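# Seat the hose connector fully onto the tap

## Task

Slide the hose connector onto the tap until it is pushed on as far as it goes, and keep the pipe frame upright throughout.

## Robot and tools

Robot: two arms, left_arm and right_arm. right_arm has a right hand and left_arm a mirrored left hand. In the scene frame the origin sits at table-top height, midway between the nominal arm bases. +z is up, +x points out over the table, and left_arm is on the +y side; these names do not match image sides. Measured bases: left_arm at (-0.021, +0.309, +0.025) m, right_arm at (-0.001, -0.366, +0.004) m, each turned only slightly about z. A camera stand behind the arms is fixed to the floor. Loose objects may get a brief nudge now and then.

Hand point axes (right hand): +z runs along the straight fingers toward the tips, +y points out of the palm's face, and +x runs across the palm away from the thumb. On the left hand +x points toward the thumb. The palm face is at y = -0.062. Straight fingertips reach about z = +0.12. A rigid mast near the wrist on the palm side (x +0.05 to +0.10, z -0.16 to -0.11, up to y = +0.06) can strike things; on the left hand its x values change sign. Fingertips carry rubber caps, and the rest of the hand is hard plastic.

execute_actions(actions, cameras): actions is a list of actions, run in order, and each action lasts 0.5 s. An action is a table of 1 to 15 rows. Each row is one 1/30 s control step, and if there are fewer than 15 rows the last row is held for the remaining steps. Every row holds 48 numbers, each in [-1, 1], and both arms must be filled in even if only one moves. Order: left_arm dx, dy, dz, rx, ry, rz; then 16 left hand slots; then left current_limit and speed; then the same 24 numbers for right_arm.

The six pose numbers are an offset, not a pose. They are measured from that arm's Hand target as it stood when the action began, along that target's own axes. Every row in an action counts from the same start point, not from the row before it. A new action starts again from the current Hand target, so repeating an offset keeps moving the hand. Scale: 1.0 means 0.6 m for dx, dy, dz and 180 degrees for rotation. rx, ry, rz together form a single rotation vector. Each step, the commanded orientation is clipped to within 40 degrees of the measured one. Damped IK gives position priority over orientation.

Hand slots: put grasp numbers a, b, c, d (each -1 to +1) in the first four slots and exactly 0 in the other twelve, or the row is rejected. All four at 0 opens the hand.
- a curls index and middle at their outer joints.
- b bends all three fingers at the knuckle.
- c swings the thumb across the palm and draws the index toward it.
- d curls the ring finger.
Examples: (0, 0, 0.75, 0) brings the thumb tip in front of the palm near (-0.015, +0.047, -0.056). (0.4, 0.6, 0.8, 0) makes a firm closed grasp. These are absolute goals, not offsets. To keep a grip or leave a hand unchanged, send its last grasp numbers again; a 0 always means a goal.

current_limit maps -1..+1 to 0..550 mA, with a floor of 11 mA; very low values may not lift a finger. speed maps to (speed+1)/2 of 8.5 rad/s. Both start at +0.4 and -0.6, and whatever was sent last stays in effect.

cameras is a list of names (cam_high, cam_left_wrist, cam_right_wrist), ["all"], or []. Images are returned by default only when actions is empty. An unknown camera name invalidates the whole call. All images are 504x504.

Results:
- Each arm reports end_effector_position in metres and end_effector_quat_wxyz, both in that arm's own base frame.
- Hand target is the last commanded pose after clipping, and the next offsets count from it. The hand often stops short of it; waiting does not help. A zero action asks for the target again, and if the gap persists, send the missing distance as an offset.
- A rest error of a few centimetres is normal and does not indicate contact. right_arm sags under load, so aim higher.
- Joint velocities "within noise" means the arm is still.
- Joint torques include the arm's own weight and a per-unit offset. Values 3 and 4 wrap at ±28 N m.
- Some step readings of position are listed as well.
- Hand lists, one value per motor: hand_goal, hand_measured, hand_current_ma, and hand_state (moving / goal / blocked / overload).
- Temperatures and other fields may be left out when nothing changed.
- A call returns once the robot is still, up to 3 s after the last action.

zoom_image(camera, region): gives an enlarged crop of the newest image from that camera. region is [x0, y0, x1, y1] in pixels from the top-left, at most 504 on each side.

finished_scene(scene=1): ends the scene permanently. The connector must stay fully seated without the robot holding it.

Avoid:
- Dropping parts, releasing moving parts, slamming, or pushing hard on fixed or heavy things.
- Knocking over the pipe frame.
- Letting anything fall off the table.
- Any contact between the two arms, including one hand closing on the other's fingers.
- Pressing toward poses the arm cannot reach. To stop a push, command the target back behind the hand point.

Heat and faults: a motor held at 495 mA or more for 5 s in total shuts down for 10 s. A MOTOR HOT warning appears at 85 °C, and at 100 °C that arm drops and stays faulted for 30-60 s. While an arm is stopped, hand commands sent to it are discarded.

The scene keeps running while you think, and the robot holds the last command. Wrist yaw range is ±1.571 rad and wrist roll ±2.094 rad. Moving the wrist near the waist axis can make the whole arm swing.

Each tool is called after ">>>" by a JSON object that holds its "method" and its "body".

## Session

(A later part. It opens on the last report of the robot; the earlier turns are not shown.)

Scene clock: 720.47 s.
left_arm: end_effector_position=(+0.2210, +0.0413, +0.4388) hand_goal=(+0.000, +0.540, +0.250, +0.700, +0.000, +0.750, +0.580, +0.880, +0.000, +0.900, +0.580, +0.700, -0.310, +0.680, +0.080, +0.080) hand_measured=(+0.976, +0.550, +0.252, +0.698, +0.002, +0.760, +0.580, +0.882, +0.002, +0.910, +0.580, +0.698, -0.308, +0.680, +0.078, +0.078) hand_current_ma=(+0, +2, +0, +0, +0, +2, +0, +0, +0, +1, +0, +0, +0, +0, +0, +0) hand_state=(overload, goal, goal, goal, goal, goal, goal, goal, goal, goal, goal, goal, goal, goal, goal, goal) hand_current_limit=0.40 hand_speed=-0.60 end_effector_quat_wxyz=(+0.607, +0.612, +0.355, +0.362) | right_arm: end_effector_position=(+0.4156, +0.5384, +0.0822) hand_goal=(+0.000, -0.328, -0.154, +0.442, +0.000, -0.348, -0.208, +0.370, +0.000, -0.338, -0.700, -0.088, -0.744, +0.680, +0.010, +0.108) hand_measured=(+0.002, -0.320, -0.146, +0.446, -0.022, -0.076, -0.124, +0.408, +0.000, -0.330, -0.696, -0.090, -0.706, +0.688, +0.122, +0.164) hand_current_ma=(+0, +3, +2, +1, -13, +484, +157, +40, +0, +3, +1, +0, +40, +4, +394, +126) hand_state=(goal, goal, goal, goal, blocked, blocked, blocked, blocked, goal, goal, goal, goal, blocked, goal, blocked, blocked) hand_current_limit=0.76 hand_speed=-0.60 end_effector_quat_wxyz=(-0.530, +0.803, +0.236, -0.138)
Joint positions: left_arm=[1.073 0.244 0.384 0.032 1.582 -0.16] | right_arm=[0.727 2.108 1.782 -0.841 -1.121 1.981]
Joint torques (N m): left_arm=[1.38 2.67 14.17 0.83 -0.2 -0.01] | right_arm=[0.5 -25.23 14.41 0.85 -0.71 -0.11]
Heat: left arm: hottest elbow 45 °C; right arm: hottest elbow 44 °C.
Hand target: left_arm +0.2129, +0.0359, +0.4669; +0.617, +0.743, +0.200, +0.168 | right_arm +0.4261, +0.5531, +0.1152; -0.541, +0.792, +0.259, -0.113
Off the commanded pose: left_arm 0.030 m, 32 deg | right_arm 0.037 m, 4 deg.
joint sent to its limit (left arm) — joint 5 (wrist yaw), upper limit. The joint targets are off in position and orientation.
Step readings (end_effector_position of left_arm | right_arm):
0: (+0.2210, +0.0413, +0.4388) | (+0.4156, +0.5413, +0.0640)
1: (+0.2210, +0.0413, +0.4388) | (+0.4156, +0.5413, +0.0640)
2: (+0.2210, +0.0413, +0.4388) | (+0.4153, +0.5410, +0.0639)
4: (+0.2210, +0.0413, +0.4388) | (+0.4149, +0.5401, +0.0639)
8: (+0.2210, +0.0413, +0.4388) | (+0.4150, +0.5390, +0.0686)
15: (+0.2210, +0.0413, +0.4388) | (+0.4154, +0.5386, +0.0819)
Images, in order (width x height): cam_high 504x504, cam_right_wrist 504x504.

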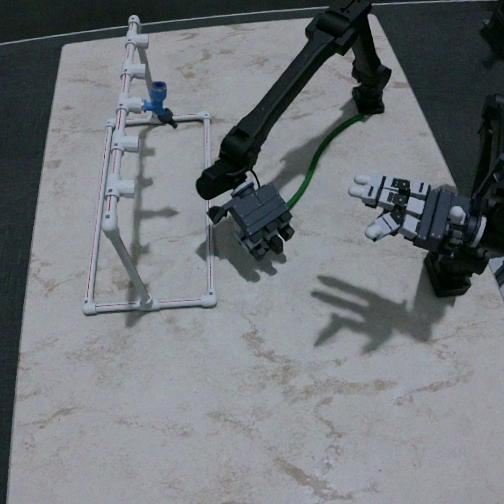

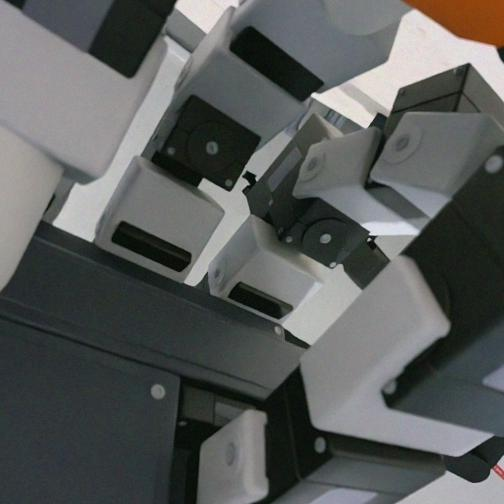

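>>> {"method": "execute_actions", "body": {"actions": [[[0,0,0,0,0,0,0,0,0.6,0,0,0,0,0,0,0,0,0,0,0,0,0,0.4,-0.6,0,-0.03,-0.013,0,0,-0.02,0.41,0.66,0.88,0.8,0,0,0,0,0,0,0,0,0,0,0,0,0.76,-0.6],[0,0,0,0,0,0,0,0,0.6,0,0,0,0,0,0,0,0,0,0,0,0,0,0.4,-0.6,0,-0.06,-0.026,0,0,-0.04,0.41,0.66,0.88,0.8,0,0,0,0,0,0,0,0,0,0,0,0,0.76,-0.6]]], "cameras": ["cam_high","cam_left_wrist"]}}

>>> {"method": "zoom_image", "body": {"camera": "cam_high", "region": [190, 150, 330, 290]}}

Scene clock: 722.43 s.
left_arm: end_effector_position=(+0.2210, +0.0413, +0.4388) hand_goal=(+0.000, +0.540, +0.250, +0.700, +0.000, +0.750, +0.580, +0.880, +0.000, +0.900, +0.580, +0.700, -0.310, +0.680, +0.080, +0.080) hand_measured=(+0.976, +0.550, +0.252, +0.698, +0.002, +0.760, +0.580, +0.882, +0.002, +0.910, +0.580, +0.698, -0.308, +0.680, +0.078, +0.078) hand_current_ma=(+0, +2, +0, +0, +0, +2, +0, +0, +0, +1, +0, +0, +0, +0, +0, +0) hand_state=(overload, goal, goal, goal, goal, goal, goal, goal, goal, goal, goal, goal, goal, goal, goal, goal) hand_current_limit=0.40 hand_speed=-0.60 end_effector_quat_wxyz=(+0.607, +0.612, +0.355, +0.362) | right_arm: end_effector_position=(+0.4160, +0.5374, +0.1320) hand_goal=(+0.000, -0.328, -0.154, +0.442, +0.000, -0.348, -0.208, +0.370, +0.000, -0.338, -0.700, -0.088, -0.744, +0.680, +0.010, +0.108) hand_measured=(+0.002, -0.322, -0.148, +0.446, -0.022, -0.080, -0.126, +0.406, +0.000, -0.330, -0.696, -0.090, -0.698, +0.688, +0.122, +0.164) hand_current_ma=(+0, +2, +2, +1, -13, +484, +148, +39, +0, +3, +1, +0, +58, +4, +387, +126) hand_state=(goal, goal, goal, goal, blocked, blocked, blocked, blocked, goal, goal, goal, goal, blocked, goal, blocked, blocked) hand_current_limit=0.76 hand_speed=-0.60 end_effector_quat_wxyz=(-0.540, +0.785, +0.289, -0.096)
Joint positions: left_arm=[1.073 0.244 0.384 0.032 1.582 -0.16] | right_arm=[0.73 2.025 1.782 -0.895 -1.117 1.868]
Joint torques (N m): left_arm=[1.38 2.61 14.16 0.84 -0.2 0] | right_arm=[0.5 -23 14.67 0.92 -0.76 -0.18]
Heat: left arm: hottest elbow 45 °C; right arm: hottest elbow 44 °C.
Hand target: left_arm +0.2129, +0.0359, +0.4669; +0.617, +0.743, +0.200, +0.168 | right_arm +0.4230, +0.5506, +0.1543; -0.546, +0.775, +0.308, -0.079
Off the commanded pose: left_arm 0.030 m, 32 deg | right_arm 0.027 m, 3 deg.
joint sent to its limit (left arm) — joint 5 (wrist yaw), upper limit. The joint targets are off in position and orientation.
Step readings (end_effector_position of left_arm | right_arm):
0: (+0.2210, +0.0413, +0.4388) | (+0.4157, +0.5384, +0.0822)
1: (+0.2210, +0.0413, +0.4388) | (+0.4157, +0.5384, +0.0822)
2: (+0.2210, +0.0413, +0.4388) | (+0.4158, +0.5383, +0.0825)
4: (+0.2210, +0.0413, +0.4388) | (+0.4160, +0.5379, +0.0851)
8: (+0.2210, +0.0413, +0.4388) | (+0.4161, +0.5387, +0.1034)
15: (+0.2210, +0.0413, +0.4388) | (+0.4162, +0.5380, +0.1323)
Images, in order (width x height): cam_high 504x504, cam_left_wrist 504x504.

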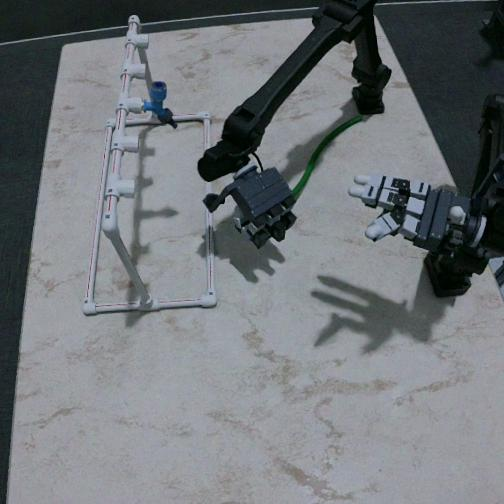

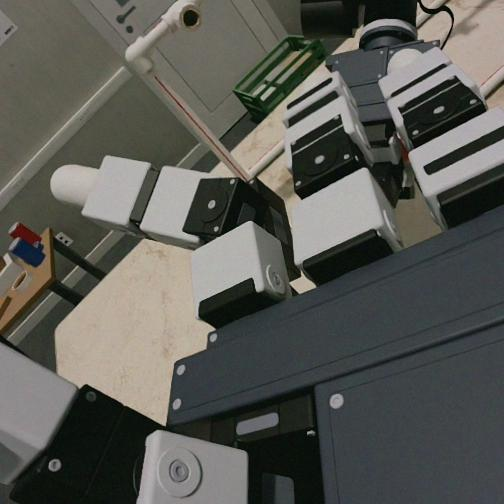

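Scaled by 3.600 from the camera's 504x504 image, which has a finer 720x720 frame.

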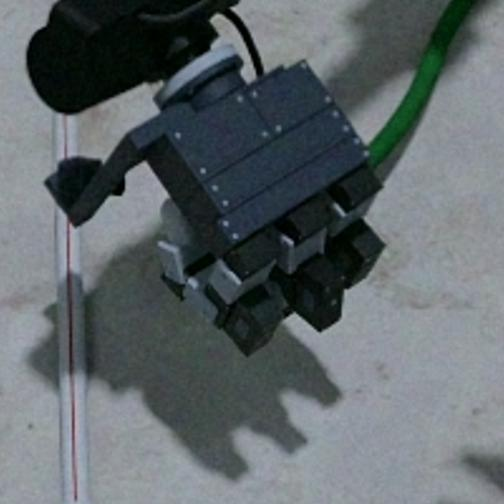

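>>> {"method": "execute_actions", "body": {"actions": [[[0,0,0,0,0,0,0,0,0.6,0,0,0,0,0,0,0,0,0,0,0,0,0,0.4,-0.6,0.005,-0.03,-0.013,0,0,-0.02,0.41,0.66,0.88,0.8,0,0,0,0,0,0,0,0,0,0,0,0,0.76,-0.6],[0,0,0,0,0,0,0,0,0.6,0,0,0,0,0,0,0,0,0,0,0,0,0,0.4,-0.6,0.012,-0.06,-0.026,0,0,-0.035,0.41,0.66,0.88,0.8,0,0,0,0,0,0,0,0,0,0,0,0,0.76,-0.6]]], "cameras": ["cam_high","cam_right_wrist"]}}

>>> {"method": "zoom_image", "body": {"camera": "cam_high", "region": [190, 120, 330, 260]}}

Scene clock: 724.13 s.
left_arm: end_effector_position=(+0.2210, +0.0413, +0.4388) hand_goal=(+0.000, +0.540, +0.250, +0.700, +0.000, +0.750, +0.580, +0.880, +0.000, +0.900, +0.580, +0.700, -0.310, +0.680, +0.080, +0.080) hand_measured=(+0.976, +0.550, +0.252, +0.698, +0.002, +0.760, +0.580, +0.882, +0.002, +0.910, +0.580, +0.698, -0.308, +0.680, +0.078, +0.078) hand_current_ma=(+0, +2, +0, +0, +0, +2, +0, +0, +0, +1, +0, +0, +0, +0, +0, +0) hand_state=(overload, goal, goal, goal, goal, goal, goal, goal, goal, goal, goal, goal, goal, goal, goal, goal) hand_current_limit=0.40 hand_speed=-0.60 end_effector_quat_wxyz=(+0.607, +0.612, +0.355, +0.362) | right_arm: end_effector_position=(+0.4135, +0.5354, +0.1580) hand_goal=(+0.000, -0.328, -0.154, +0.442, +0.000, -0.348, -0.208, +0.370, +0.000, -0.338, -0.700, -0.088, -0.744, +0.680, +0.010, +0.108) hand_measured=(+0.002, -0.322, -0.148, +0.446, -0.012, -0.104, -0.130, +0.406, +0.000, -0.330, -0.696, -0.090, -0.700, +0.688, +0.118, +0.164) hand_current_ma=(+0, +2, +2, +1, -4, +484, +137, +37, +0, +3, +1, +0, +52, +4, +373, +126) hand_state=(goal, goal, goal, goal, goal, blocked, blocked, blocked, goal, goal, goal, goal, blocked, goal, blocked, blocked) hand_current_limit=0.76 hand_speed=-0.60 end_effector_quat_wxyz=(-0.542, +0.771, +0.326, -0.076)
Joint positions: left_arm=[1.073 0.244 0.384 0.032 1.582 -0.16] | right_arm=[0.734 1.987 1.794 -0.964 -1.116 1.764]
Joint torques (N m): left_arm=[1.44 2.61 14.17 0.83 -0.2 0] | right_arm=[0.62 -23.47 15.17 0.96 -0.72 -0.22]
Heat: left arm: hottest elbow 45 °C; right arm: hottest elbow 44 °C.
Hand target: left_arm +0.2129, +0.0359, +0.4669; +0.617, +0.743, +0.200, +0.168 | right_arm +0.4216, +0.5499, +0.1940; -0.550, +0.756, +0.351, -0.049
Off the commanded pose: left_arm 0.030 m, 32 deg | right_arm 0.040 m, 5 deg.
joint sent to its limit (left arm) — joint 5 (wrist yaw), upper limit. The joint targets are off in position and orientation.
Step readings (end_effector_position of left_arm | right_arm):
0: (+0.2210, +0.0413, +0.4388) | (+0.4160, +0.5374, +0.1320)
1: (+0.2210, +0.0413, +0.4388) | (+0.4161, +0.5374, +0.1320)
2: (+0.2210, +0.0413, +0.4388) | (+0.4157, +0.5373, +0.1318)
4: (+0.2210, +0.0413, +0.4388) | (+0.4145, +0.5368, +0.1321)
8: (+0.2210, +0.0413, +0.4388) | (+0.4125, +0.5354, +0.1386)
15: (+0.2210, +0.0413, +0.4388) | (+0.4124, +0.5348, +0.1559)
Images, in order (width x height): cam_high 504x504, cam_right_wrist 504x504.

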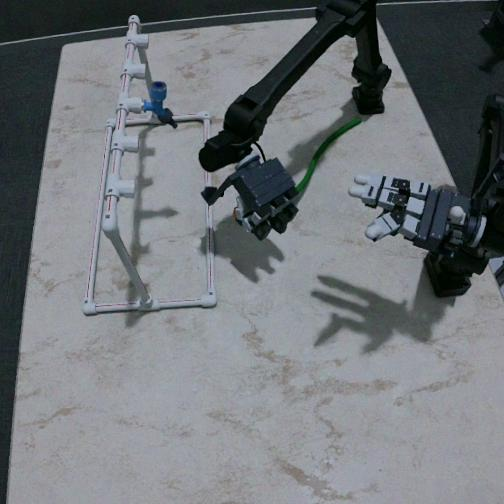

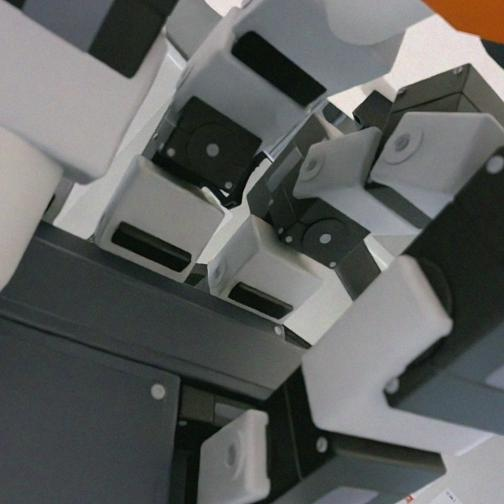

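Scaled by 3.600 from the camera's 504x504 image, which has a finer 720x720 frame.

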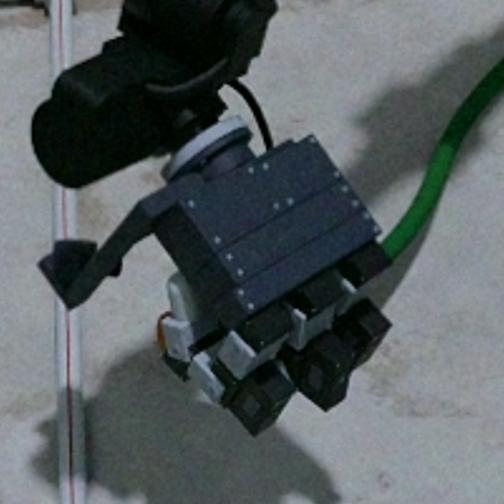

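>>> {"method": "zoom_image", "body": {"camera": "cam_high", "region": [260, 80, 400, 220]}}

Scaled by 3.600 from the camera's 504x504 image, which has a finer 720x720 frame.

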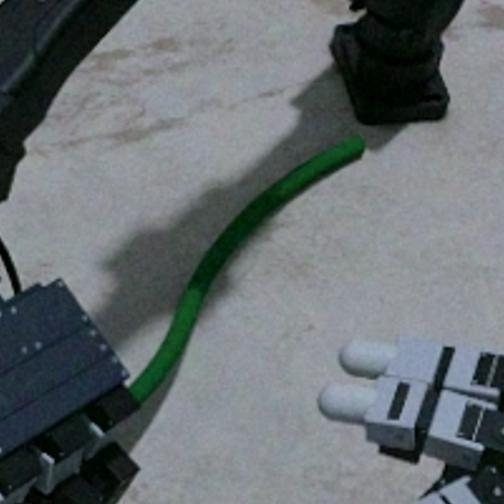

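>>> {"method": "execute_actions", "body": {"actions": [[[0,0,0,0,0,0,0,0,0.6,0,0,0,0,0,0,0,0,0,0,0,0,0,0.4,-0.6,0.013,-0.036,-0.016,0,0,-0.02,0.41,0.66,0.88,0.8,0,0,0,0,0,0,0,0,0,0,0,0,0.76,-0.6],[0,0,0,0,0,0,0,0,0.6,0,0,0,0,0,0,0,0,0,0,0,0,0,0.4,-0.6,0.026,-0.072,-0.032,0,0,-0.04,0.41,0.66,0.88,0.8,0,0,0,0,0,0,0,0,0,0,0,0,0.76,-0.6]]], "cameras": ["cam_high","cam_right_wrist"]}}

>>> {"method": "zoom_image", "body": {"camera": "cam_high", "region": [190, 110, 330, 250]}}

Scene clock: 726.97 s.
left_arm: end_effector_position=(+0.2210, +0.0413, +0.4388) hand_goal=(+0.000, +0.540, +0.250, +0.700, +0.000, +0.750, +0.580, +0.880, +0.000, +0.900, +0.580, +0.700, -0.310, +0.680, +0.080, +0.080) hand_measured=(+0.976, +0.550, +0.252, +0.698, +0.002, +0.760, +0.580, +0.882, +0.002, +0.910, +0.580, +0.698, -0.308, +0.680, +0.078, +0.078) hand_current_ma=(+0, +2, +0, +0, +0, +2, +0, +0, +0, +1, +0, +0, +0, +0, +0, +0) hand_state=(overload, goal, goal, goal, goal, goal, goal, goal, goal, goal, goal, goal, goal, goal, goal, goal) hand_current_limit=0.40 hand_speed=-0.60 end_effector_quat_wxyz=(+0.607, +0.612, +0.355, +0.362) | right_arm: end_effector_position=(+0.4158, +0.5373, +0.2146) hand_goal=(+0.000, -0.328, -0.154, +0.442, +0.000, -0.348, -0.208, +0.370, +0.000, -0.338, -0.700, -0.088, -0.744, +0.680, +0.010, +0.108) hand_measured=(+0.002, -0.322, -0.148, +0.446, -0.012, -0.104, -0.130, +0.406, +0.000, -0.330, -0.696, -0.090, -0.700, +0.688, +0.118, +0.164) hand_current_ma=(+0, +2, +2, +1, -4, +484, +137, +37, +0, +3, +1, +0, +52, +4, +373, +126) hand_state=(goal, goal, goal, goal, goal, blocked, blocked, blocked, goal, goal, goal, goal, blocked, goal, blocked, blocked) hand_current_limit=0.76 hand_speed=-0.60 end_effector_quat_wxyz=(-0.546, +0.747, +0.376, -0.036)
Joint positions: left_arm=[1.073 0.244 0.384 0.032 1.582 -0.16] | right_arm=[0.737 1.933 1.856 -1.058 -1.113 1.648]
Joint torques (N m): left_arm=[1.38 2.61 14.16 0.84 -0.2 0] | right_arm=[0.56 -21.71 15.28 1.05 -0.78 -0.3]
Heat: left arm: hottest elbow 45 °C; right arm: hottest elbow 45 °C.
Hand target: left_arm +0.2129, +0.0359, +0.4669; +0.617, +0.743, +0.200, +0.168 | right_arm +0.4217, +0.5501, +0.2439; -0.552, +0.733, +0.397, -0.014
Off the commanded pose: left_arm 0.030 m, 32 deg | right_arm 0.032 m, 4 deg.
joint sent to its limit (left arm) — joint 5 (wrist yaw), upper limit. The joint targets are off in position and orientation.
Step readings (end_effector_position of left_arm | right_arm):
0: (+0.2210, +0.0413, +0.4388) | (+0.4135, +0.5355, +0.1580)
1: (+0.2210, +0.0413, +0.4388) | (+0.4135, +0.5355, +0.1580)
2: (+0.2210, +0.0413, +0.4388) | (+0.4134, +0.5352, +0.1581)
4: (+0.2210, +0.0413, +0.4388) | (+0.4124, +0.5339, +0.1600)
8: (+0.2210, +0.0413, +0.4388) | (+0.4099, +0.5321, +0.1743)
15: (+0.2210, +0.0413, +0.4388) | (+0.4146, +0.5365, +0.2105)
Images, in order (width x height): cam_high 504x504, cam_right_wrist 504x504.

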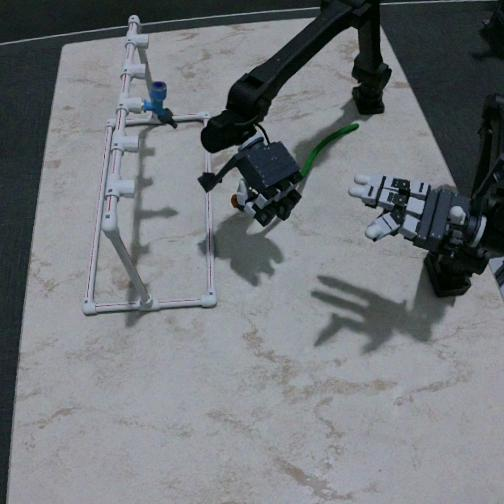

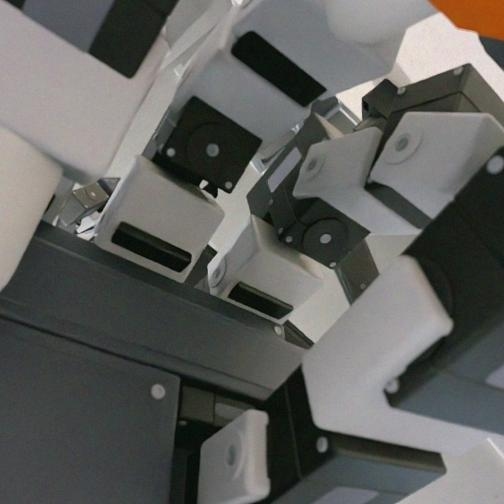

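Scaled by 3.600 from the camera's 504x504 image, which has a finer 720x720 frame.

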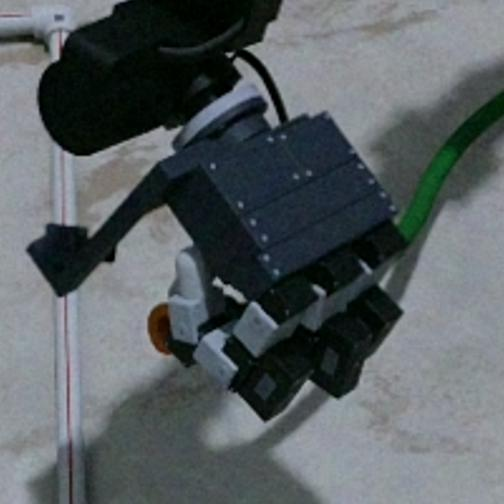

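>>> {"method": "execute_actions", "body": {"actions": [[[-0.0003,-0.022,0.042,0,0,0,0,0,0.5,0,0,0,0,0,0,0,0,0,0,0,0,0,0.4,-0.6,0,0,0,0,0,0,0.41,0.66,0.88,0.8,0,0,0,0,0,0,0,0,0,0,0,0,0.76,-0.6],[-0.0005,-0.045,0.084,0,0,0,0,0,0.5,0,0,0,0,0,0,0,0,0,0,0,0,0,0.4,-0.6,0,0,0,0,0,0,0.41,0.66,0.88,0.8,0,0,0,0,0,0,0,0,0,0,0,0,0.76,-0.6],[-0.0008,-0.067,0.126,0,0,0,0,0,0.5,0,0,0,0,0,0,0,0,0,0,0,0,0,0.4,-0.6,0,0,0,0,0,0,0.41,0.66,0.88,0.8,0,0,0,0,0,0,0,0,0,0,0,0,0.76,-0.6]],[[-0.0003,-0.022,0.042,0,0,0,0,0,0.5,0,0,0,0,0,0,0,0,0,0,0,0,0,0.4,-0.6,0,0,0,0,0,0,0.41,0.66,0.88,0.8,0,0,0,0,0,0,0,0,0,0,0,0,0.76,-0.6],[-0.0005,-0.045,0.084,0,0,0,0,0,0.5,0,0,0,0,0,0,0,0,0,0,0,0,0,0.4,-0.6,0,0,0,0,0,0,0.41,0.66,0.88,0.8,0,0,0,0,0,0,0,0,0,0,0,0,0.76,-0.6],[-0.0008,-0.067,0.126,0,0,0,0,0,0.5,0,0,0,0,0,0,0,0,0,0,0,0,0,0.4,-0.6,0,0,0,0,0,0,0.41,0.66,0.88,0.8,0,0,0,0,0,0,0,0,0,0,0,0,0.76,-0.6]]], "cameras": ["cam_high","cam_left_wrist"]}}

Scene clock: 735.07 s.
left_arm: end_effector_position=(+0.2778, -0.0788, +0.3377) hand_goal=(+0.000, +0.576, +0.306, +0.700, +0.000, +0.750, +0.580, +0.850, +0.000, +0.876, +0.580, +0.700, -0.140, +0.680, +0.106, +0.096) hand_measured=(+0.976, +0.584, +0.306, +0.698, +0.002, +0.760, +0.580, +0.854, +0.002, +0.894, +0.580, +0.698, -0.136, +0.680, +0.104, +0.094) hand_current_ma=(+0, +1, +0, +0, +0, +2, +0, +0, +0, +5, +0, +0, +0, +0, +0, +0) hand_state=(overload, goal, goal, goal, goal, goal, goal, goal, goal, goal, goal, goal, goal, goal, goal, goal) hand_current_limit=0.40 hand_speed=-0.60 end_effector_quat_wxyz=(+0.668, +0.694, +0.213, +0.167) | right_arm: end_effector_position=(+0.4153, +0.5368, +0.2144) hand_goal=(+0.000, -0.328, -0.154, +0.442, +0.000, -0.348, -0.208, +0.370, +0.000, -0.338, -0.700, -0.088, -0.744, +0.680, +0.010, +0.108) hand_measured=(+0.002, -0.322, -0.148, +0.446, -0.012, -0.104, -0.130, +0.406, +0.000, -0.330, -0.696, -0.090, -0.700, +0.688, +0.118, +0.164) hand_current_ma=(+0, +2, +2, +1, -4, +484, +137, +37, +0, +3, +1, +0, +52, +4, +373, +126) hand_state=(goal, goal, goal, goal, goal, blocked, blocked, blocked, goal, goal, goal, goal, blocked, goal, blocked, blocked) hand_current_limit=0.76 hand_speed=-0.60 end_effector_quat_wxyz=(-0.546, +0.747, +0.377, -0.037)
Joint positions: left_arm=[0.353 0.549 0.277 -0.003 1.374 0.217] | right_arm=[0.737 1.933 1.856 -1.063 -1.113 1.644]
Joint torques (N m): left_arm=[0.15 0.73 13.16 1.1 0.13 0.28] | right_arm=[0.67 -21.77 15.65 1.06 -0.8 -0.24]
Heat: left arm: hottest elbow 46 °C; right arm: hottest elbow 47 °C.
Hand target: left_arm +0.2798, -0.0801, +0.3602; +0.617, +0.742, +0.200, +0.168 | right_arm +0.4217, +0.5501, +0.2438; -0.552, +0.733, +0.397, -0.014
Off the commanded pose: left_arm 0.023 m, 8 deg | right_arm 0.033 m, 4 deg.
Step readings (end_effector_position of left_arm | right_arm):
0: (+0.2210, +0.0413, +0.4388) | (+0.4158, +0.5373, +0.2146)
1: (+0.2210, +0.0413, +0.4388) | (+0.4158, +0.5373, +0.2146)
2: (+0.2211, +0.0404, +0.4388) | (+0.4157, +0.5372, +0.2146)
4: (+0.2227, +0.0316, +0.4388) | (+0.4155, +0.5371, +0.2145)
8: (+0.2253, -0.0034, +0.4296) | (+0.4153, +0.5369, +0.2144)
15: (+0.2426, -0.0189, +0.4126) | (+0.4153, +0.5369, +0.2144)
16: (+0.2450, -0.0188, +0.4110) | (+0.4153, +0.5368, +0.2143)
17: (+0.2469, -0.0199, +0.4095) | (+0.4153, +0.5368, +0.2143)
19: (+0.2513, -0.0277, +0.4029) | (+0.4153, +0.5368, +0.2144)
23: (+0.2615, -0.0550, +0.3727) | (+0.4153, +0.5368, +0.2144)
30: (+0.2785, -0.0747, +0.3486) | (+0.4153, +0.5368, +0.2144)
Images, in order (width x height): cam_high 504x504, cam_left_wrist 504x504.

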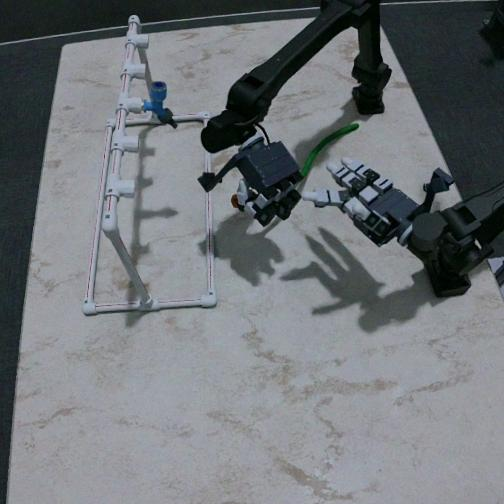

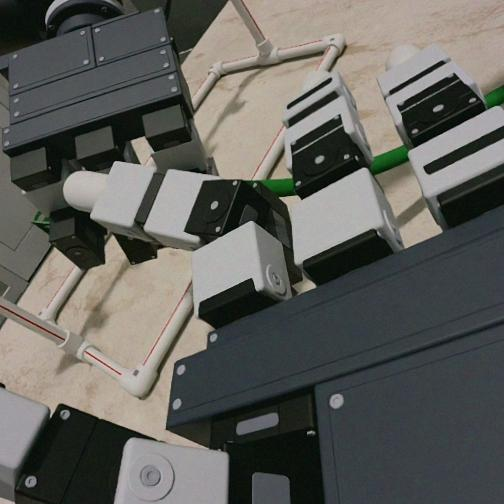

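>>> {"method": "execute_actions", "body": {"actions": [[[-0.02,-0.028,0.036,0.032,0.0105,-0.006,0,0,0.5,0,0,0,0,0,0,0,0,0,0,0,0,0,0.4,-0.6,0,0,0,0,0,0,0.41,0.66,0.88,0.8,0,0,0,0,0,0,0,0,0,0,0,0,0.76,-0.6],[-0.039,-0.057,0.071,0.064,0.021,-0.0115,0,0,0.5,0,0,0,0,0,0,0,0,0,0,0,0,0,0.4,-0.6,0,0,0,0,0,0,0.41,0.66,0.88,0.8,0,0,0,0,0,0,0,0,0,0,0,0,0.76,-0.6],[-0.0585,-0.085,0.107,0.0953,0.0316,-0.0171,0,0,0.5,0,0,0,0,0,0,0,0,0,0,0,0,0,0.4,-0.6,0,0,0,0,0,0,0.41,0.66,0.88,0.8,0,0,0,0,0,0,0,0,0,0,0,0,0.76,-0.6]],[[-0.022,-0.017,0.04,0.032,0.0105,-0.006,0,0,0.5,0,0,0,0,0,0,0,0,0,0,0,0,0,0.4,-0.6,0,0,0,0,0,0,0.41,0.66,0.88,0.8,0,0,0,0,0,0,0,0,0,0,0,0,0.76,-0.6],[-0.045,-0.035,0.081,0.064,0.021,-0.0115,0,0,0.5,0,0,0,0,0,0,0,0,0,0,0,0,0,0.4,-0.6,0,0,0,0,0,0,0.41,0.66,0.88,0.8,0,0,0,0,0,0,0,0,0,0,0,0,0.76,-0.6],[-0.0675,-0.0523,0.121,0.0953,0.0316,-0.0171,0,0,0.5,0,0,0,0,0,0,0,0,0,0,0,0,0,0.4,-0.6,0,0,0,0,0,0,0.41,0.66,0.88,0.8,0,0,0,0,0,0,0,0,0,0,0,0,0.76,-0.6]]], "cameras": ["cam_high","cam_left_wrist"]}}

Scene clock: 739.10 s.
left_arm: end_effector_position=(+0.2591, -0.1991, +0.1993) hand_goal=(+0.000, +0.576, +0.306, +0.700, +0.000, +0.750, +0.580, +0.850, +0.000, +0.876, +0.580, +0.700, -0.140, +0.680, +0.106, +0.096) hand_measured=(+0.976, +0.584, +0.306, +0.698, +0.002, +0.760, +0.580, +0.852, +0.002, +0.886, +0.580, +0.698, -0.134, +0.680, +0.104, +0.094) hand_current_ma=(+0, +1, +0, +0, +0, +2, +0, +0, +0, +2, +0, +0, +0, +0, +0, +0) hand_state=(overload, goal, goal, goal, goal, goal, goal, goal, goal, goal, goal, goal, goal, goal, goal, goal) hand_current_limit=0.40 hand_speed=-0.60 end_effector_quat_wxyz=(+0.341, +0.870, +0.334, +0.122) | right_arm: end_effector_position=(+0.4153, +0.5368, +0.2144) hand_goal=(+0.000, -0.328, -0.154, +0.442, +0.000, -0.348, -0.208, +0.370, +0.000, -0.338, -0.700, -0.088, -0.744, +0.680, +0.010, +0.108) hand_measured=(+0.002, -0.322, -0.148, +0.446, -0.012, -0.104, -0.130, +0.406, +0.000, -0.330, -0.696, -0.090, -0.700, +0.688, +0.118, +0.164) hand_current_ma=(+0, +2, +2, +1, -4, +484, +137, +37, +0, +3, +1, +0, +52, +4, +373, +126) hand_state=(goal, goal, goal, goal, goal, blocked, blocked, blocked, goal, goal, goal, goal, blocked, goal, blocked, blocked) hand_current_limit=0.76 hand_speed=-0.60 end_effector_quat_wxyz=(-0.546, +0.747, +0.377, -0.037)
Joint positions: left_arm=[-0.566 0.483 0.377 -0.746 0.198 0.198] | right_arm=[0.737 1.933 1.856 -1.063 -1.113 1.644]
Joint torques (N m): left_arm=[0.21 1.44 15.58 1.63 -0.07 -0.04] | right_arm=[0.62 -21.89 15.71 1.09 -0.8 -0.25]
Motor temperatures (°C): left_arm=[37 36 46 35 29 32] | right_arm=[35 41 48 32 35 29]
Heat: left arm: hottest elbow 46 °C; right arm: hottest elbow 48 °C.
Hand target: left_arm +0.2731, -0.2088, +0.2373; +0.356, +0.860, +0.338, +0.140 | right_arm +0.4217, +0.5501, +0.2438; -0.552, +0.733, +0.397, -0.014
Off the commanded pose: left_arm 0.042 m, 3 deg | right_arm 0.033 m, 4 deg.
Step readings (end_effector_position of left_arm | right_arm):
0: (+0.2778, -0.0788, +0.3377) | (+0.4153, +0.5368, +0.2144)
1: (+0.2786, -0.0786, +0.3370) | (+0.4153, +0.5368, +0.2144)
2: (+0.2816, -0.0783, +0.3344) | (+0.4153, +0.5368, +0.2144)
4: (+0.2884, -0.0833, +0.3265) | (+0.4153, +0.5368, +0.2144)
8: (+0.2799, -0.1153, +0.3092) | (+0.4153, +0.5368, +0.2144)
15: (+0.2715, -0.1361, +0.2538) | (+0.4153, +0.5368, +0.2144)
16: (+0.2712, -0.1364, +0.2491) | (+0.4153, +0.5368, +0.2144)
17: (+0.2725, -0.1364, +0.2452) | (+0.4153, +0.5368, +0.2144)
19: (+0.2736, -0.1417, +0.2360) | (+0.4153, +0.5368, +0.2144)
23: (+0.2562, -0.1761, +0.2162) | (+0.4153, +0.5368, +0.2144)
30: (+0.2538, -0.1994, +0.1970) | (+0.4153, +0.5368, +0.2144)
Images, in order (width x height): cam_high 504x504, cam_left_wrist 504x504.

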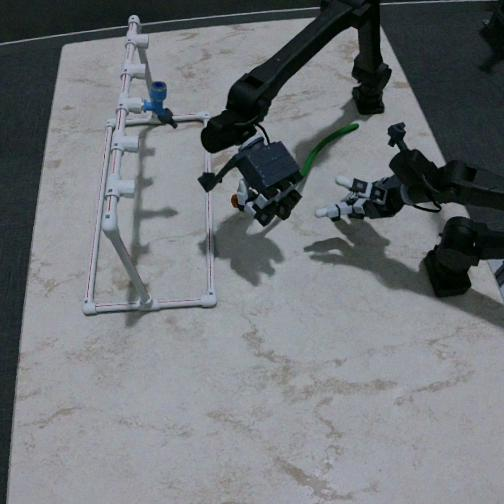

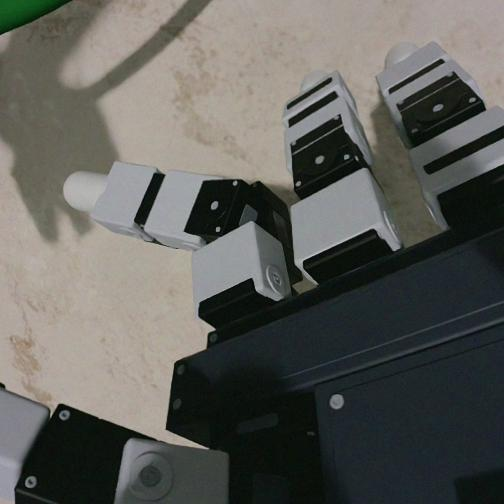

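>>> {"method": "zoom_image", "body": {"camera": "cam_left_wrist", "region": [0, 0, 252, 252]}}

>>> {"method": "zoom_image", "body": {"camera": "cam_high", "region": [270, 110, 450, 290]}}

Scaled by 2.000 from the camera's 504x504 image, which has a finer 720x720 frame.

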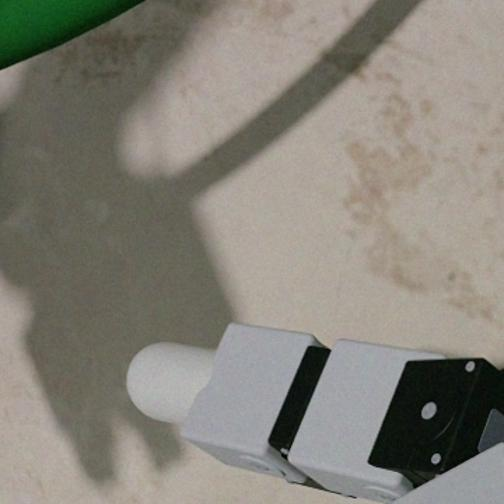

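Scaled by 2.800 from the camera's 504x504 image, which has a finer 720x720 frame.

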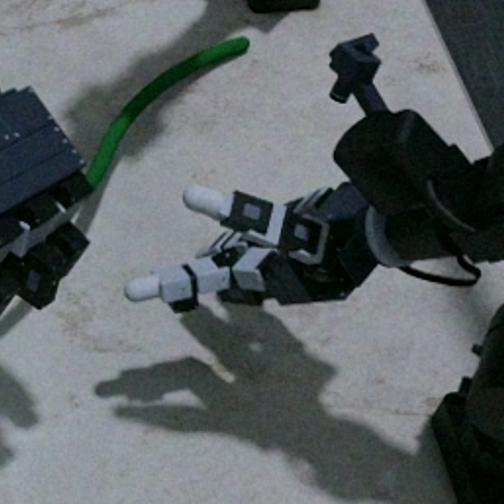

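>>> {"method": "execute_actions", "body": {"actions": [[[0.003,0.043,0.031,0,0,0,0,0,0.5,0,0,0,0,0,0,0,0,0,0,0,0,0,0.4,-0.6,0,0,0,0,0,0,0.41,0.66,0.88,0.8,0,0,0,0,0,0,0,0,0,0,0,0,0.76,-0.6],[0.006,0.086,0.062,0,0,0,0,0,0.5,0,0,0,0,0,0,0,0,0,0,0,0,0,0.4,-0.6,0,0,0,0,0,0,0.41,0.66,0.88,0.8,0,0,0,0,0,0,0,0,0,0,0,0,0.76,-0.6],[0.01,0.129,0.0938,0,0,0,0,0,0.5,0,0,0,0,0,0,0,0,0,0,0,0,0,0.4,-0.6,0,0,0,0,0,0,0.41,0.66,0.88,0.8,0,0,0,0,0,0,0,0,0,0,0,0,0.76,-0.6]]], "cameras": ["cam_high","cam_left_wrist"]}}

>>> {"method": "zoom_image", "body": {"camera": "cam_high", "region": [230, 110, 410, 290]}}

Scene clock: 745.47 s.
left_arm: end_effector_position=(+0.3234, -0.2575, +0.2109) hand_goal=(+0.000, +0.576, +0.306, +0.700, +0.000, +0.750, +0.580, +0.850, +0.000, +0.876, +0.580, +0.700, -0.140, +0.680, +0.106, +0.096) hand_measured=(+0.976, +0.584, +0.306, +0.698, +0.002, +0.760, +0.580, +0.852, +0.002, +0.884, +0.580, +0.698, -0.134, +0.680, +0.104, +0.094) hand_current_ma=(+0, +1, +0, +0, +0, +2, +0, +0, +0, +1, +0, +0, +0, +0, +0, +0) hand_state=(overload, goal, goal, goal, goal, goal, goal, goal, goal, goal, goal, goal, goal, goal, goal, goal) hand_current_limit=0.40 hand_speed=-0.60 end_effector_quat_wxyz=(+0.324, +0.873, +0.343, +0.123) | right_arm: end_effector_position=(+0.4153, +0.5368, +0.2144) hand_goal=(+0.000, -0.328, -0.154, +0.442, +0.000, -0.348, -0.208, +0.370, +0.000, -0.338, -0.700, -0.088, -0.744, +0.680, +0.010, +0.108) hand_measured=(+0.002, -0.322, -0.148, +0.446, -0.012, -0.104, -0.130, +0.406, +0.000, -0.330, -0.696, -0.090, -0.700, +0.688, +0.118, +0.164) hand_current_ma=(+0, +2, +2, +1, -4, +484, +137, +37, +0, +3, +1, +0, +52, +4, +373, +126) hand_state=(goal, goal, goal, goal, goal, blocked, blocked, blocked, goal, goal, goal, goal, blocked, goal, blocked, blocked) hand_current_limit=0.76 hand_speed=-0.60 end_effector_quat_wxyz=(-0.546, +0.747, +0.377, -0.037)
Joint positions: left_arm=[-0.65 0.85 0.542 -0.563 0.119 0.129] | right_arm=[0.737 1.933 1.856 -1.063 -1.113 1.644]
Joint torques (N m): left_arm=[0.21 -2.84 15.2 2.11 -0.15 -0.07] | right_arm=[0.62 -21.83 15.71 1.05 -0.8 -0.24]
Heat: left arm: hottest elbow 47 °C; right arm: hottest elbow 49 °C.
Hand target: left_arm +0.3420, -0.2739, +0.2524; +0.356, +0.859, +0.338, +0.141 | right_arm +0.4217, +0.5501, +0.2438; -0.552, +0.733, +0.397, -0.014
Off the commanded pose: left_arm 0.048 m, 4 deg | right_arm 0.033 m, 4 deg.
Step readings (end_effector_position of left_arm | right_arm):
0: (+0.2591, -0.1991, +0.1993) | (+0.4153, +0.5368, +0.2144)
1: (+0.2593, -0.1990, +0.1992) | (+0.4153, +0.5368, +0.2144)
2: (+0.2605, -0.1989, +0.1989) | (+0.4153, +0.5368, +0.2144)
4: (+0.2667, -0.2040, +0.1994) | (+0.4153, +0.5368, +0.2144)
8: (+0.2875, -0.2305, +0.2076) | (+0.4153, +0.5368, +0.2144)
15: (+0.3177, -0.2541, +0.2146) | (+0.4153, +0.5368, +0.2144)
Images, in order (width x height): cam_high 504x504, cam_left_wrist 504x504.

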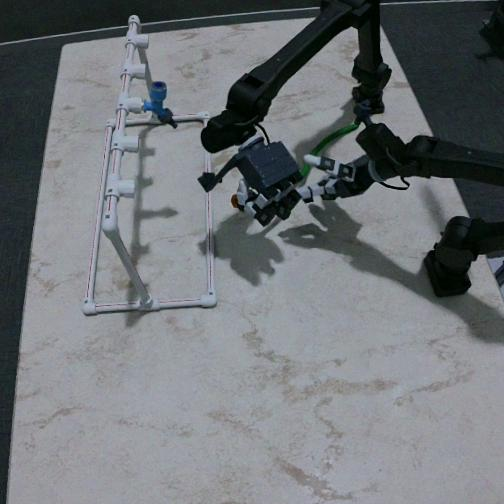

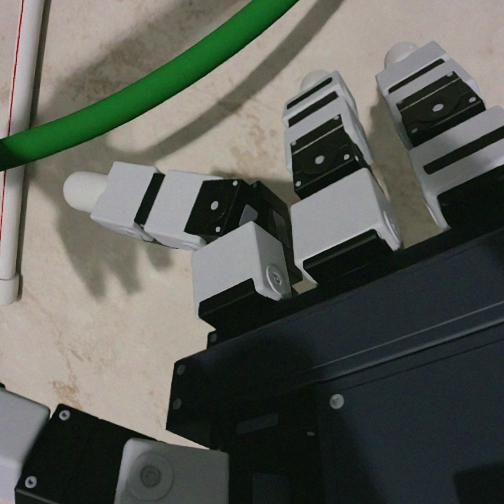

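Scaled by 2.800 from the camera's 504x504 image, which has a finer 720x720 frame.

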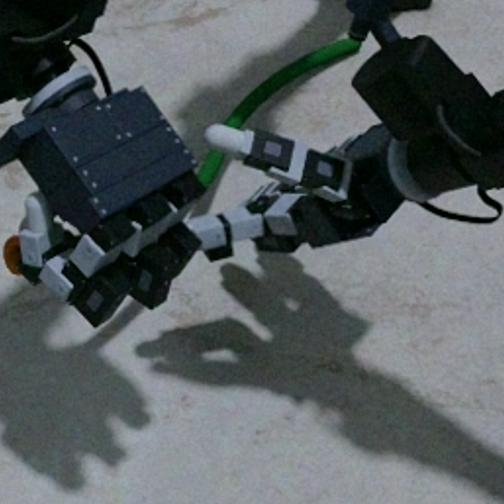

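>>> {"method": "execute_actions", "body": {"actions": [[[-0.005,0.008,0.019,-0.0274,0.0053,0.0126,0,0,0.5,0,0,0,0,0,0,0,0,0,0,0,0,0,0.4,-0.6,0,0,0,0,0,0,0.41,0.66,0.88,0.8,0,0,0,0,0,0,0,0,0,0,0,0,0.76,-0.6],[-0.01,0.0162,0.0373,-0.0548,0.0106,0.0252,0,0,0.5,0,0,0,0,0,0,0,0,0,0,0,0,0,0.4,-0.6,0,0,0,0,0,0,0.41,0.66,0.88,0.8,0,0,0,0,0,0,0,0,0,0,0,0,0.76,-0.6],[-0.015,0.0243,0.056,-0.0822,0.016,0.0378,0,0,0.5,0,0,0,0,0,0,0,0,0,0,0,0,0,0.4,-0.6,0,0,0,0,0,0,0.41,0.66,0.88,0.8,0,0,0,0,0,0,0,0,0,0,0,0,0.76,-0.6]]], "cameras": ["cam_high","cam_left_wrist"]}}

>>> {"method": "zoom_image", "body": {"camera": "cam_high", "region": [230, 110, 410, 290]}}

Scene clock: 749.30 s.
left_arm: end_effector_position=(+0.3602, -0.3017, +0.2388) hand_goal=(+0.000, +0.576, +0.306, +0.700, +0.000, +0.750, +0.580, +0.850, +0.000, +0.876, +0.580, +0.700, -0.140, +0.680, +0.106, +0.096) hand_measured=(+0.976, +0.584, +0.306, +0.698, +0.002, +0.760, +0.580, +0.852, +0.002, +0.884, +0.580, +0.698, -0.134, +0.680, +0.104, +0.094) hand_current_ma=(+0, +1, +0, +0, +0, +2, +0, +0, +0, +1, +0, +0, +0, +0, +0, +0) hand_state=(overload, goal, goal, goal, goal, goal, goal, goal, goal, goal, goal, goal, goal, goal, goal, goal) hand_current_limit=0.40 hand_speed=-0.60 end_effector_quat_wxyz=(+0.442, +0.822, +0.284, +0.219) | right_arm: end_effector_position=(+0.4153, +0.5368, +0.2144) hand_goal=(+0.000, -0.328, -0.154, +0.442, +0.000, -0.348, -0.208, +0.370, +0.000, -0.338, -0.700, -0.088, -0.744, +0.680, +0.010, +0.108) hand_measured=(+0.002, -0.322, -0.148, +0.446, -0.012, -0.104, -0.130, +0.406, +0.000, -0.330, -0.696, -0.090, -0.700, +0.688, +0.118, +0.164) hand_current_ma=(+0, +2, +2, +1, -4, +484, +137, +37, +0, +3, +1, +0, +52, +4, +373, +126) hand_state=(goal, goal, goal, goal, goal, blocked, blocked, blocked, goal, goal, goal, goal, blocked, goal, blocked, blocked) hand_current_limit=0.76 hand_speed=-0.60 end_effector_quat_wxyz=(-0.546, +0.747, +0.377, -0.037)
Joint positions: left_arm=[-0.681 1.034 0.484 0.009 0.082 0.178] | right_arm=[0.737 1.933 1.856 -1.063 -1.113 1.644]
Joint torques (N m): left_arm=[0.32 -5.3 8.36 2.54 -0.16 0.24] | right_arm=[0.62 -21.89 15.72 1.05 -0.8 -0.25]
Heat: left arm: hottest elbow 48 °C; right arm: hottest elbow 49 °C.
Hand target: left_arm +0.3586, -0.3050, +0.2388; +0.446, +0.821, +0.275, +0.225 | right_arm +0.4217, +0.5501, +0.2438; -0.552, +0.733, +0.397, -0.014
Off the commanded pose: left_arm 0.004 m, 1 deg | right_arm 0.033 m, 4 deg.
Step readings (end_effector_position of left_arm | right_arm):
0: (+0.3234, -0.2575, +0.2109) | (+0.4153, +0.5368, +0.2144)
1: (+0.3237, -0.2578, +0.2116) | (+0.4153, +0.5368, +0.2144)
2: (+0.3253, -0.2590, +0.2143) | (+0.4153, +0.5368, +0.2144)
4: (+0.3345, -0.2666, +0.2285) | (+0.4153, +0.5368, +0.2144)
8: (+0.3498, -0.2877, +0.2543) | (+0.4153, +0.5368, +0.2144)
15: (+0.3580, -0.2991, +0.2357) | (+0.4153, +0.5368, +0.2144)
Images, in order (width x height): cam_high 504x504, cam_left_wrist 504x504.

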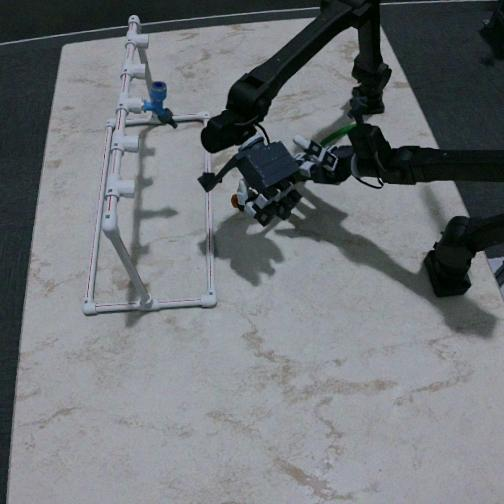

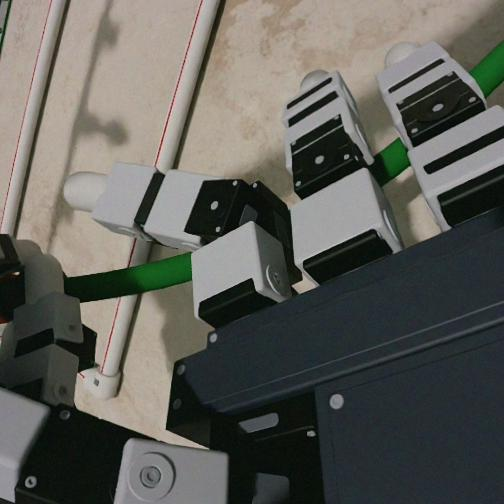

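Scaled by 2.800 from the camera's 504x504 image, which has a finer 720x720 frame.

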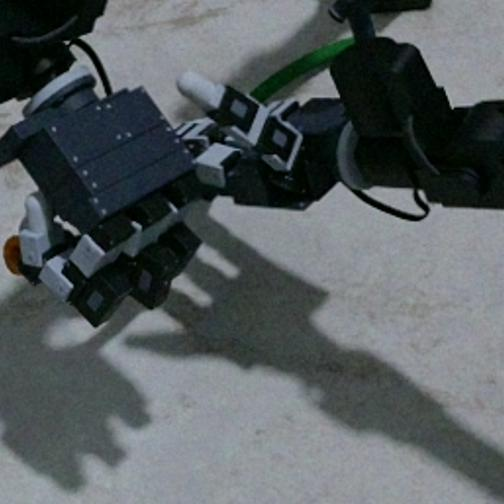

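>>> {"method": "execute_actions", "body": {"actions": [[[0,0,-0.055,0,0,0,0,0,0.5,0,0,0,0,0,0,0,0,0,0,0,0,0,0.4,-0.6,0,0,0,0,0,0,0.41,0.66,0.88,0.8,0,0,0,0,0,0,0,0,0,0,0,0,0.76,-0.6],[0,0,-0.11,0,0,0,0,0,0.5,0,0,0,0,0,0,0,0,0,0,0,0,0,0.4,-0.6,0,0,0,0,0,0,0.41,0.66,0.88,0.8,0,0,0,0,0,0,0,0,0,0,0,0,0.76,-0.6],[0,0,-0.1667,0,0,0,0,0,0.5,0,0,0,0,0,0,0,0,0,0,0,0,0,0.4,-0.6,0,0,0,0,0,0,0.41,0.66,0.88,0.8,0,0,0,0,0,0,0,0,0,0,0,0,0.76,-0.6]]], "cameras": ["cam_high","cam_left_wrist"]}}

Scene clock: 753.57 s.
left_arm: end_effector_position=(+0.2959, -0.2454, +0.2840) hand_goal=(+0.000, +0.576, +0.306, +0.700, +0.000, +0.750, +0.580, +0.850, +0.000, +0.876, +0.580, +0.700, -0.140, +0.680, +0.106, +0.096) hand_measured=(+0.976, +0.584, +0.306, +0.698, +0.002, +0.760, +0.580, +0.852, +0.002, +0.884, +0.580, +0.698, -0.134, +0.680, +0.104, +0.094) hand_current_ma=(+0, +1, +0, +0, +0, +2, +0, +0, +0, +1, +0, +0, +0, +0, +0, +0) hand_state=(overload, goal, goal, goal, goal, goal, goal, goal, goal, goal, goal, goal, goal, goal, goal, goal) hand_current_limit=0.40 hand_speed=-0.60 end_effector_quat_wxyz=(+0.448, +0.821, +0.278, +0.220) | right_arm: end_effector_position=(+0.4153, +0.5368, +0.2144) hand_goal=(+0.000, -0.328, -0.154, +0.442, +0.000, -0.348, -0.208, +0.370, +0.000, -0.338, -0.700, -0.088, -0.744, +0.680, +0.010, +0.108) hand_measured=(+0.002, -0.322, -0.148, +0.446, -0.012, -0.104, -0.130, +0.406, +0.000, -0.330, -0.696, -0.090, -0.700, +0.688, +0.118, +0.164) hand_current_ma=(+0, +2, +2, +1, -4, +484, +137, +37, +0, +3, +1, +0, +52, +4, +373, +126) hand_state=(goal, goal, goal, goal, goal, blocked, blocked, blocked, goal, goal, goal, goal, blocked, goal, blocked, blocked) hand_current_limit=0.76 hand_speed=-0.60 end_effector_quat_wxyz=(-0.546, +0.747, +0.377, -0.037)
Joint positions: left_arm=[-0.654 0.613 0.426 -0.343 0.115 0.198] | right_arm=[0.737 1.933 1.856 -1.063 -1.113 1.644]
Joint torques (N m): left_arm=[1.44 -1.61 10.69 1.69 0.02 0.25] | right_arm=[0.67 -21.77 15.71 1.06 -0.8 -0.25]
Heat: left arm: hottest elbow 47 °C; right arm: hottest elbow 50 °C.
Hand target: left_arm +0.2970, -0.2440, +0.2889; +0.447, +0.821, +0.275, +0.225 | right_arm +0.4217, +0.5501, +0.2438; -0.552, +0.733, +0.397, -0.014
Off the commanded pose: left_arm 0.005 m, 1 deg | right_arm 0.033 m, 4 deg.
Step readings (end_effector_position of left_arm | right_arm):
0: (+0.3602, -0.3017, +0.2389) | (+0.4153, +0.5368, +0.2144)
1: (+0.3602, -0.3017, +0.2390) | (+0.4153, +0.5368, +0.2144)
2: (+0.3595, -0.3012, +0.2389) | (+0.4153, +0.5368, +0.2144)
4: (+0.3512, -0.2957, +0.2406) | (+0.4153, +0.5368, +0.2144)
8: (+0.3222, -0.2716, +0.2656) | (+0.4153, +0.5368, +0.2144)
15: (+0.2981, -0.2478, +0.2949) | (+0.4153, +0.5368, +0.2144)
Images, in order (width x height): cam_high 504x504, cam_left_wrist 504x504.

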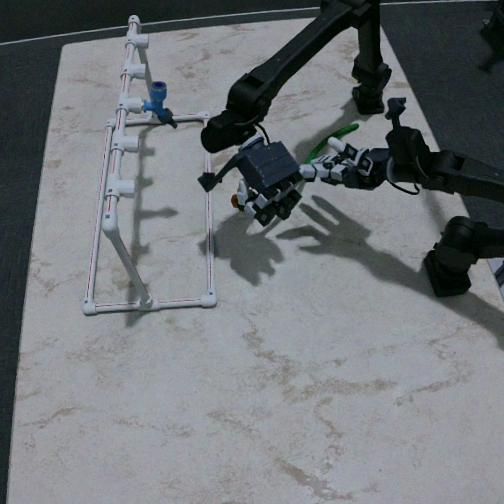

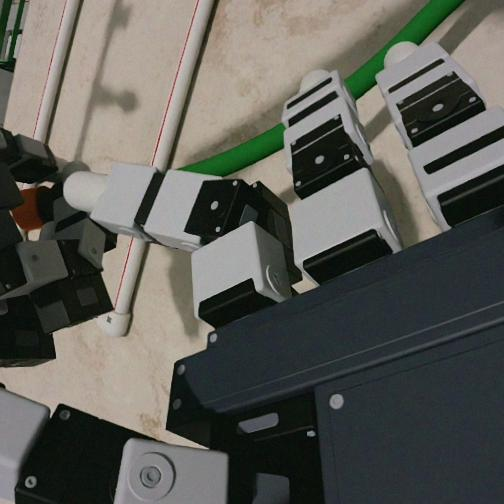

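>>> {"method": "execute_actions", "body": {"actions": [[[0,0,-0.022,0.0274,-0.0053,-0.0126,0,0,0.5,0,0,0,0,0,0,0,0,0,0,0,0,0,0.4,-0.6,0,0,0,0,0,0,0.41,0.66,0.88,0.8,0,0,0,0,0,0,0,0,0,0,0,0,0.76,-0.6],[0,0,-0.044,0.0548,-0.0106,-0.0252,0,0,0.5,0,0,0,0,0,0,0,0,0,0,0,0,0,0.4,-0.6,0,0,0,0,0,0,0.41,0.66,0.88,0.8,0,0,0,0,0,0,0,0,0,0,0,0,0.76,-0.6],[0,0,-0.0667,0.0822,-0.016,-0.0378,0,0,0.5,0,0,0,0,0,0,0,0,0,0,0,0,0,0.4,-0.6,0,0,0,0,0,0,0.41,0.66,0.88,0.8,0,0,0,0,0,0,0,0,0,0,0,0,0.76,-0.6]]], "cameras": []}}

Scene clock: 755.57 s.
left_arm: end_effector_position=(+0.2663, -0.2155, +0.2737) hand_goal=(+0.000, +0.576, +0.306, +0.700, +0.000, +0.750, +0.580, +0.850, +0.000, +0.876, +0.580, +0.700, -0.140, +0.680, +0.106, +0.096) hand_measured=(+0.976, +0.584, +0.306, +0.698, +0.002, +0.758, +0.580, +0.852, +0.002, +0.882, +0.580, +0.698, -0.134, +0.680, +0.104, +0.094) hand_current_ma=(+0, +1, +0, +0, +0, +1, +0, +0, +0, +1, +0, +0, +0, +0, +0, +0) hand_state=(overload, goal, goal, goal, goal, goal, goal, goal, goal, goal, goal, goal, goal, goal, goal, goal) hand_current_limit=0.40 hand_speed=-0.60 end_effector_quat_wxyz=(+0.337, +0.869, +0.338, +0.133) | right_arm: end_effector_position=(+0.4153, +0.5368, +0.2144) hand_goal=(+0.000, -0.328, -0.154, +0.442, +0.000, -0.348, -0.208, +0.370, +0.000, -0.338, -0.700, -0.088, -0.744, +0.680, +0.010, +0.108) hand_measured=(+0.002, -0.322, -0.148, +0.446, -0.012, -0.104, -0.130, +0.406, +0.000, -0.330, -0.696, -0.090, -0.700, +0.688, +0.118, +0.164) hand_current_ma=(+0, +2, +2, +1, -4, +484, +137, +37, +0, +3, +1, +0, +52, +4, +373, +126) hand_state=(goal, goal, goal, goal, goal, blocked, blocked, blocked, goal, goal, goal, goal, blocked, goal, blocked, blocked) hand_current_limit=0.76 hand_speed=-0.60 end_effector_quat_wxyz=(-0.546, +0.747, +0.377, -0.037)
Joint positions: left_arm=[-0.654 0.533 0.579 -0.883 0.115 0.131] | right_arm=[0.737 1.933 1.856 -1.063 -1.113 1.644]
Joint torques (N m): left_arm=[0.67 0.56 15.19 1.33 0.03 -0.06] | right_arm=[0.67 -21.77 15.69 1.05 -0.8 -0.24]
Heat: left arm: hottest elbow 48 °C; right arm: hottest elbow 50 °C.
Hand target: left_arm +0.2724, -0.2196, +0.3089; +0.357, +0.859, +0.338, +0.140 | right_arm +0.4217, +0.5501, +0.2438; -0.552, +0.733, +0.397, -0.014
Off the commanded pose: left_arm 0.036 m, 3 deg | right_arm 0.033 m, 4 deg.
Step readings (end_effector_position of left_arm | right_arm):
0: (+0.2959, -0.2454, +0.2840) | (+0.4153, +0.5368, +0.2144)
1: (+0.2957, -0.2453, +0.2830) | (+0.4153, +0.5368, +0.2144)
2: (+0.2947, -0.2445, +0.2797) | (+0.4153, +0.5368, +0.2144)
4: (+0.2876, -0.2383, +0.2650) | (+0.4153, +0.5368, +0.2144)
8: (+0.2698, -0.2217, +0.2482) | (+0.4153, +0.5368, +0.2144)
15: (+0.2662, -0.2162, +0.2775) | (+0.4153, +0.5368, +0.2144)
No camera images: "cameras" was empty.

>>> {"method": "execute_actions", "body": {"actions": [[[0.001,-0.022,0.034,0,0,0,0,0,0.5,0,0,0,0,0,0,0,0,0,0,0,0,0,0.4,-0.6,0,0,0,0,0,0,0.41,0.66,0.88,0.8,0,0,0,0,0,0,0,0,0,0,0,0,0.76,-0.6],[0.002,-0.044,0.068,0,0,0,0,0,0.5,0,0,0,0,0,0,0,0,0,0,0,0,0,0.4,-0.6,0,0,0,0,0,0,0.41,0.66,0.88,0.8,0,0,0,0,0,0,0,0,0,0,0,0,0.76,-0.6],[0.0033,-0.0665,0.103,0,0,0,0,0,0.5,0,0,0,0,0,0,0,0,0,0,0,0,0,0.4,-0.6,0,0,0,0,0,0,0.41,0.66,0.88,0.8,0,0,0,0,0,0,0,0,0,0,0,0,0.76,-0.6]]], "cameras": ["cam_left_wrist","cam_high"]}}

Scene clock: 757.00 s.
left_arm: end_effector_position=(+0.2825, -0.2276, +0.2361) hand_goal=(+0.000, +0.576, +0.306, +0.700, +0.000, +0.750, +0.580, +0.850, +0.000, +0.876, +0.580, +0.700, -0.140, +0.680, +0.106, +0.096) hand_measured=(+0.976, +0.584, +0.306, +0.698, +0.002, +0.758, +0.580, +0.852, +0.002, +0.882, +0.580, +0.698, -0.134, +0.680, +0.104, +0.094) hand_current_ma=(+0, +1, +0, +0, +0, +1, +0, +0, +0, +1, +0, +0, +0, +0, +0, +0) hand_state=(overload, goal, goal, goal, goal, goal, goal, goal, goal, goal, goal, goal, goal, goal, goal, goal) hand_current_limit=0.40 hand_speed=-0.60 end_effector_quat_wxyz=(+0.350, +0.863, +0.336, +0.140) | right_arm: end_effector_position=(+0.4153, +0.5368, +0.2144) hand_goal=(+0.000, -0.328, -0.154, +0.442, +0.000, -0.348, -0.208, +0.370, +0.000, -0.338, -0.700, -0.088, -0.744, +0.680, +0.010, +0.108) hand_measured=(+0.002, -0.322, -0.148, +0.446, -0.012, -0.104, -0.130, +0.406, +0.000, -0.330, -0.696, -0.090, -0.700, +0.688, +0.118, +0.164) hand_current_ma=(+0, +2, +2, +1, -4, +484, +137, +37, +0, +3, +1, +0, +52, +4, +373, +126) hand_state=(goal, goal, goal, goal, goal, blocked, blocked, blocked, goal, goal, goal, goal, blocked, goal, blocked, blocked) hand_current_limit=0.76 hand_speed=-0.60 end_effector_quat_wxyz=(-0.546, +0.747, +0.377, -0.037)
Joint positions: left_arm=[-0.654 0.605 0.479 -0.678 0.115 0.128] | right_arm=[0.737 1.933 1.856 -1.063 -1.113 1.644]
Joint torques (N m): left_arm=[0.44 -0.32 9.54 2.43 -0.06 -0.03] | right_arm=[0.62 -21.89 15.66 1.05 -0.8 -0.24]
Heat: left arm: hottest elbow 48 °C; right arm: hottest elbow 50 °C.
Hand target: left_arm +0.2845, -0.2296, +0.2371; +0.357, +0.859, +0.338, +0.141 | right_arm +0.4217, +0.5501, +0.2438; -0.552, +0.733, +0.397, -0.014
Off the commanded pose: left_arm 0.003 m, 1 deg | right_arm 0.033 m, 4 deg.
Step readings (end_effector_position of left_arm | right_arm):
0: (+0.2664, -0.2155, +0.2737) | (+0.4153, +0.5368, +0.2144)
1: (+0.2664, -0.2155, +0.2736) | (+0.4153, +0.5368, +0.2144)
2: (+0.2666, -0.2157, +0.2737) | (+0.4153, +0.5368, +0.2144)
4: (+0.2702, -0.2184, +0.2762) | (+0.4153, +0.5368, +0.2144)
8: (+0.2769, -0.2235, +0.2619) | (+0.4153, +0.5368, +0.2144)
15: (+0.2807, -0.2263, +0.2322) | (+0.4153, +0.5368, +0.2144)
Images, in order (width x height): cam_high 504x504, cam_left_wrist 504x504.

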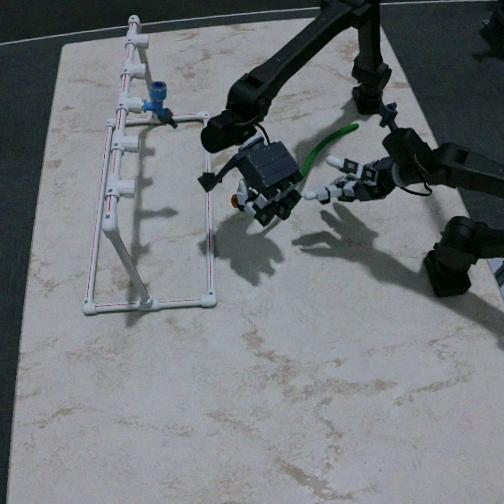

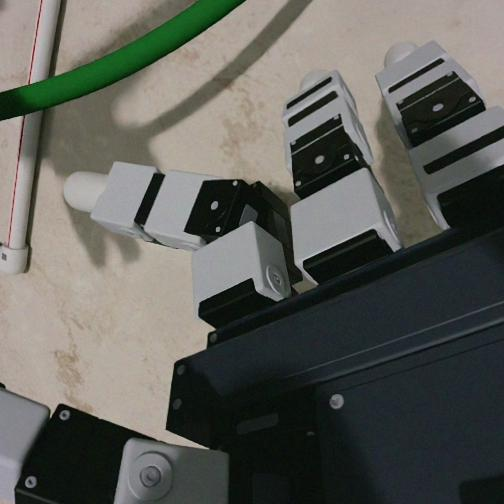

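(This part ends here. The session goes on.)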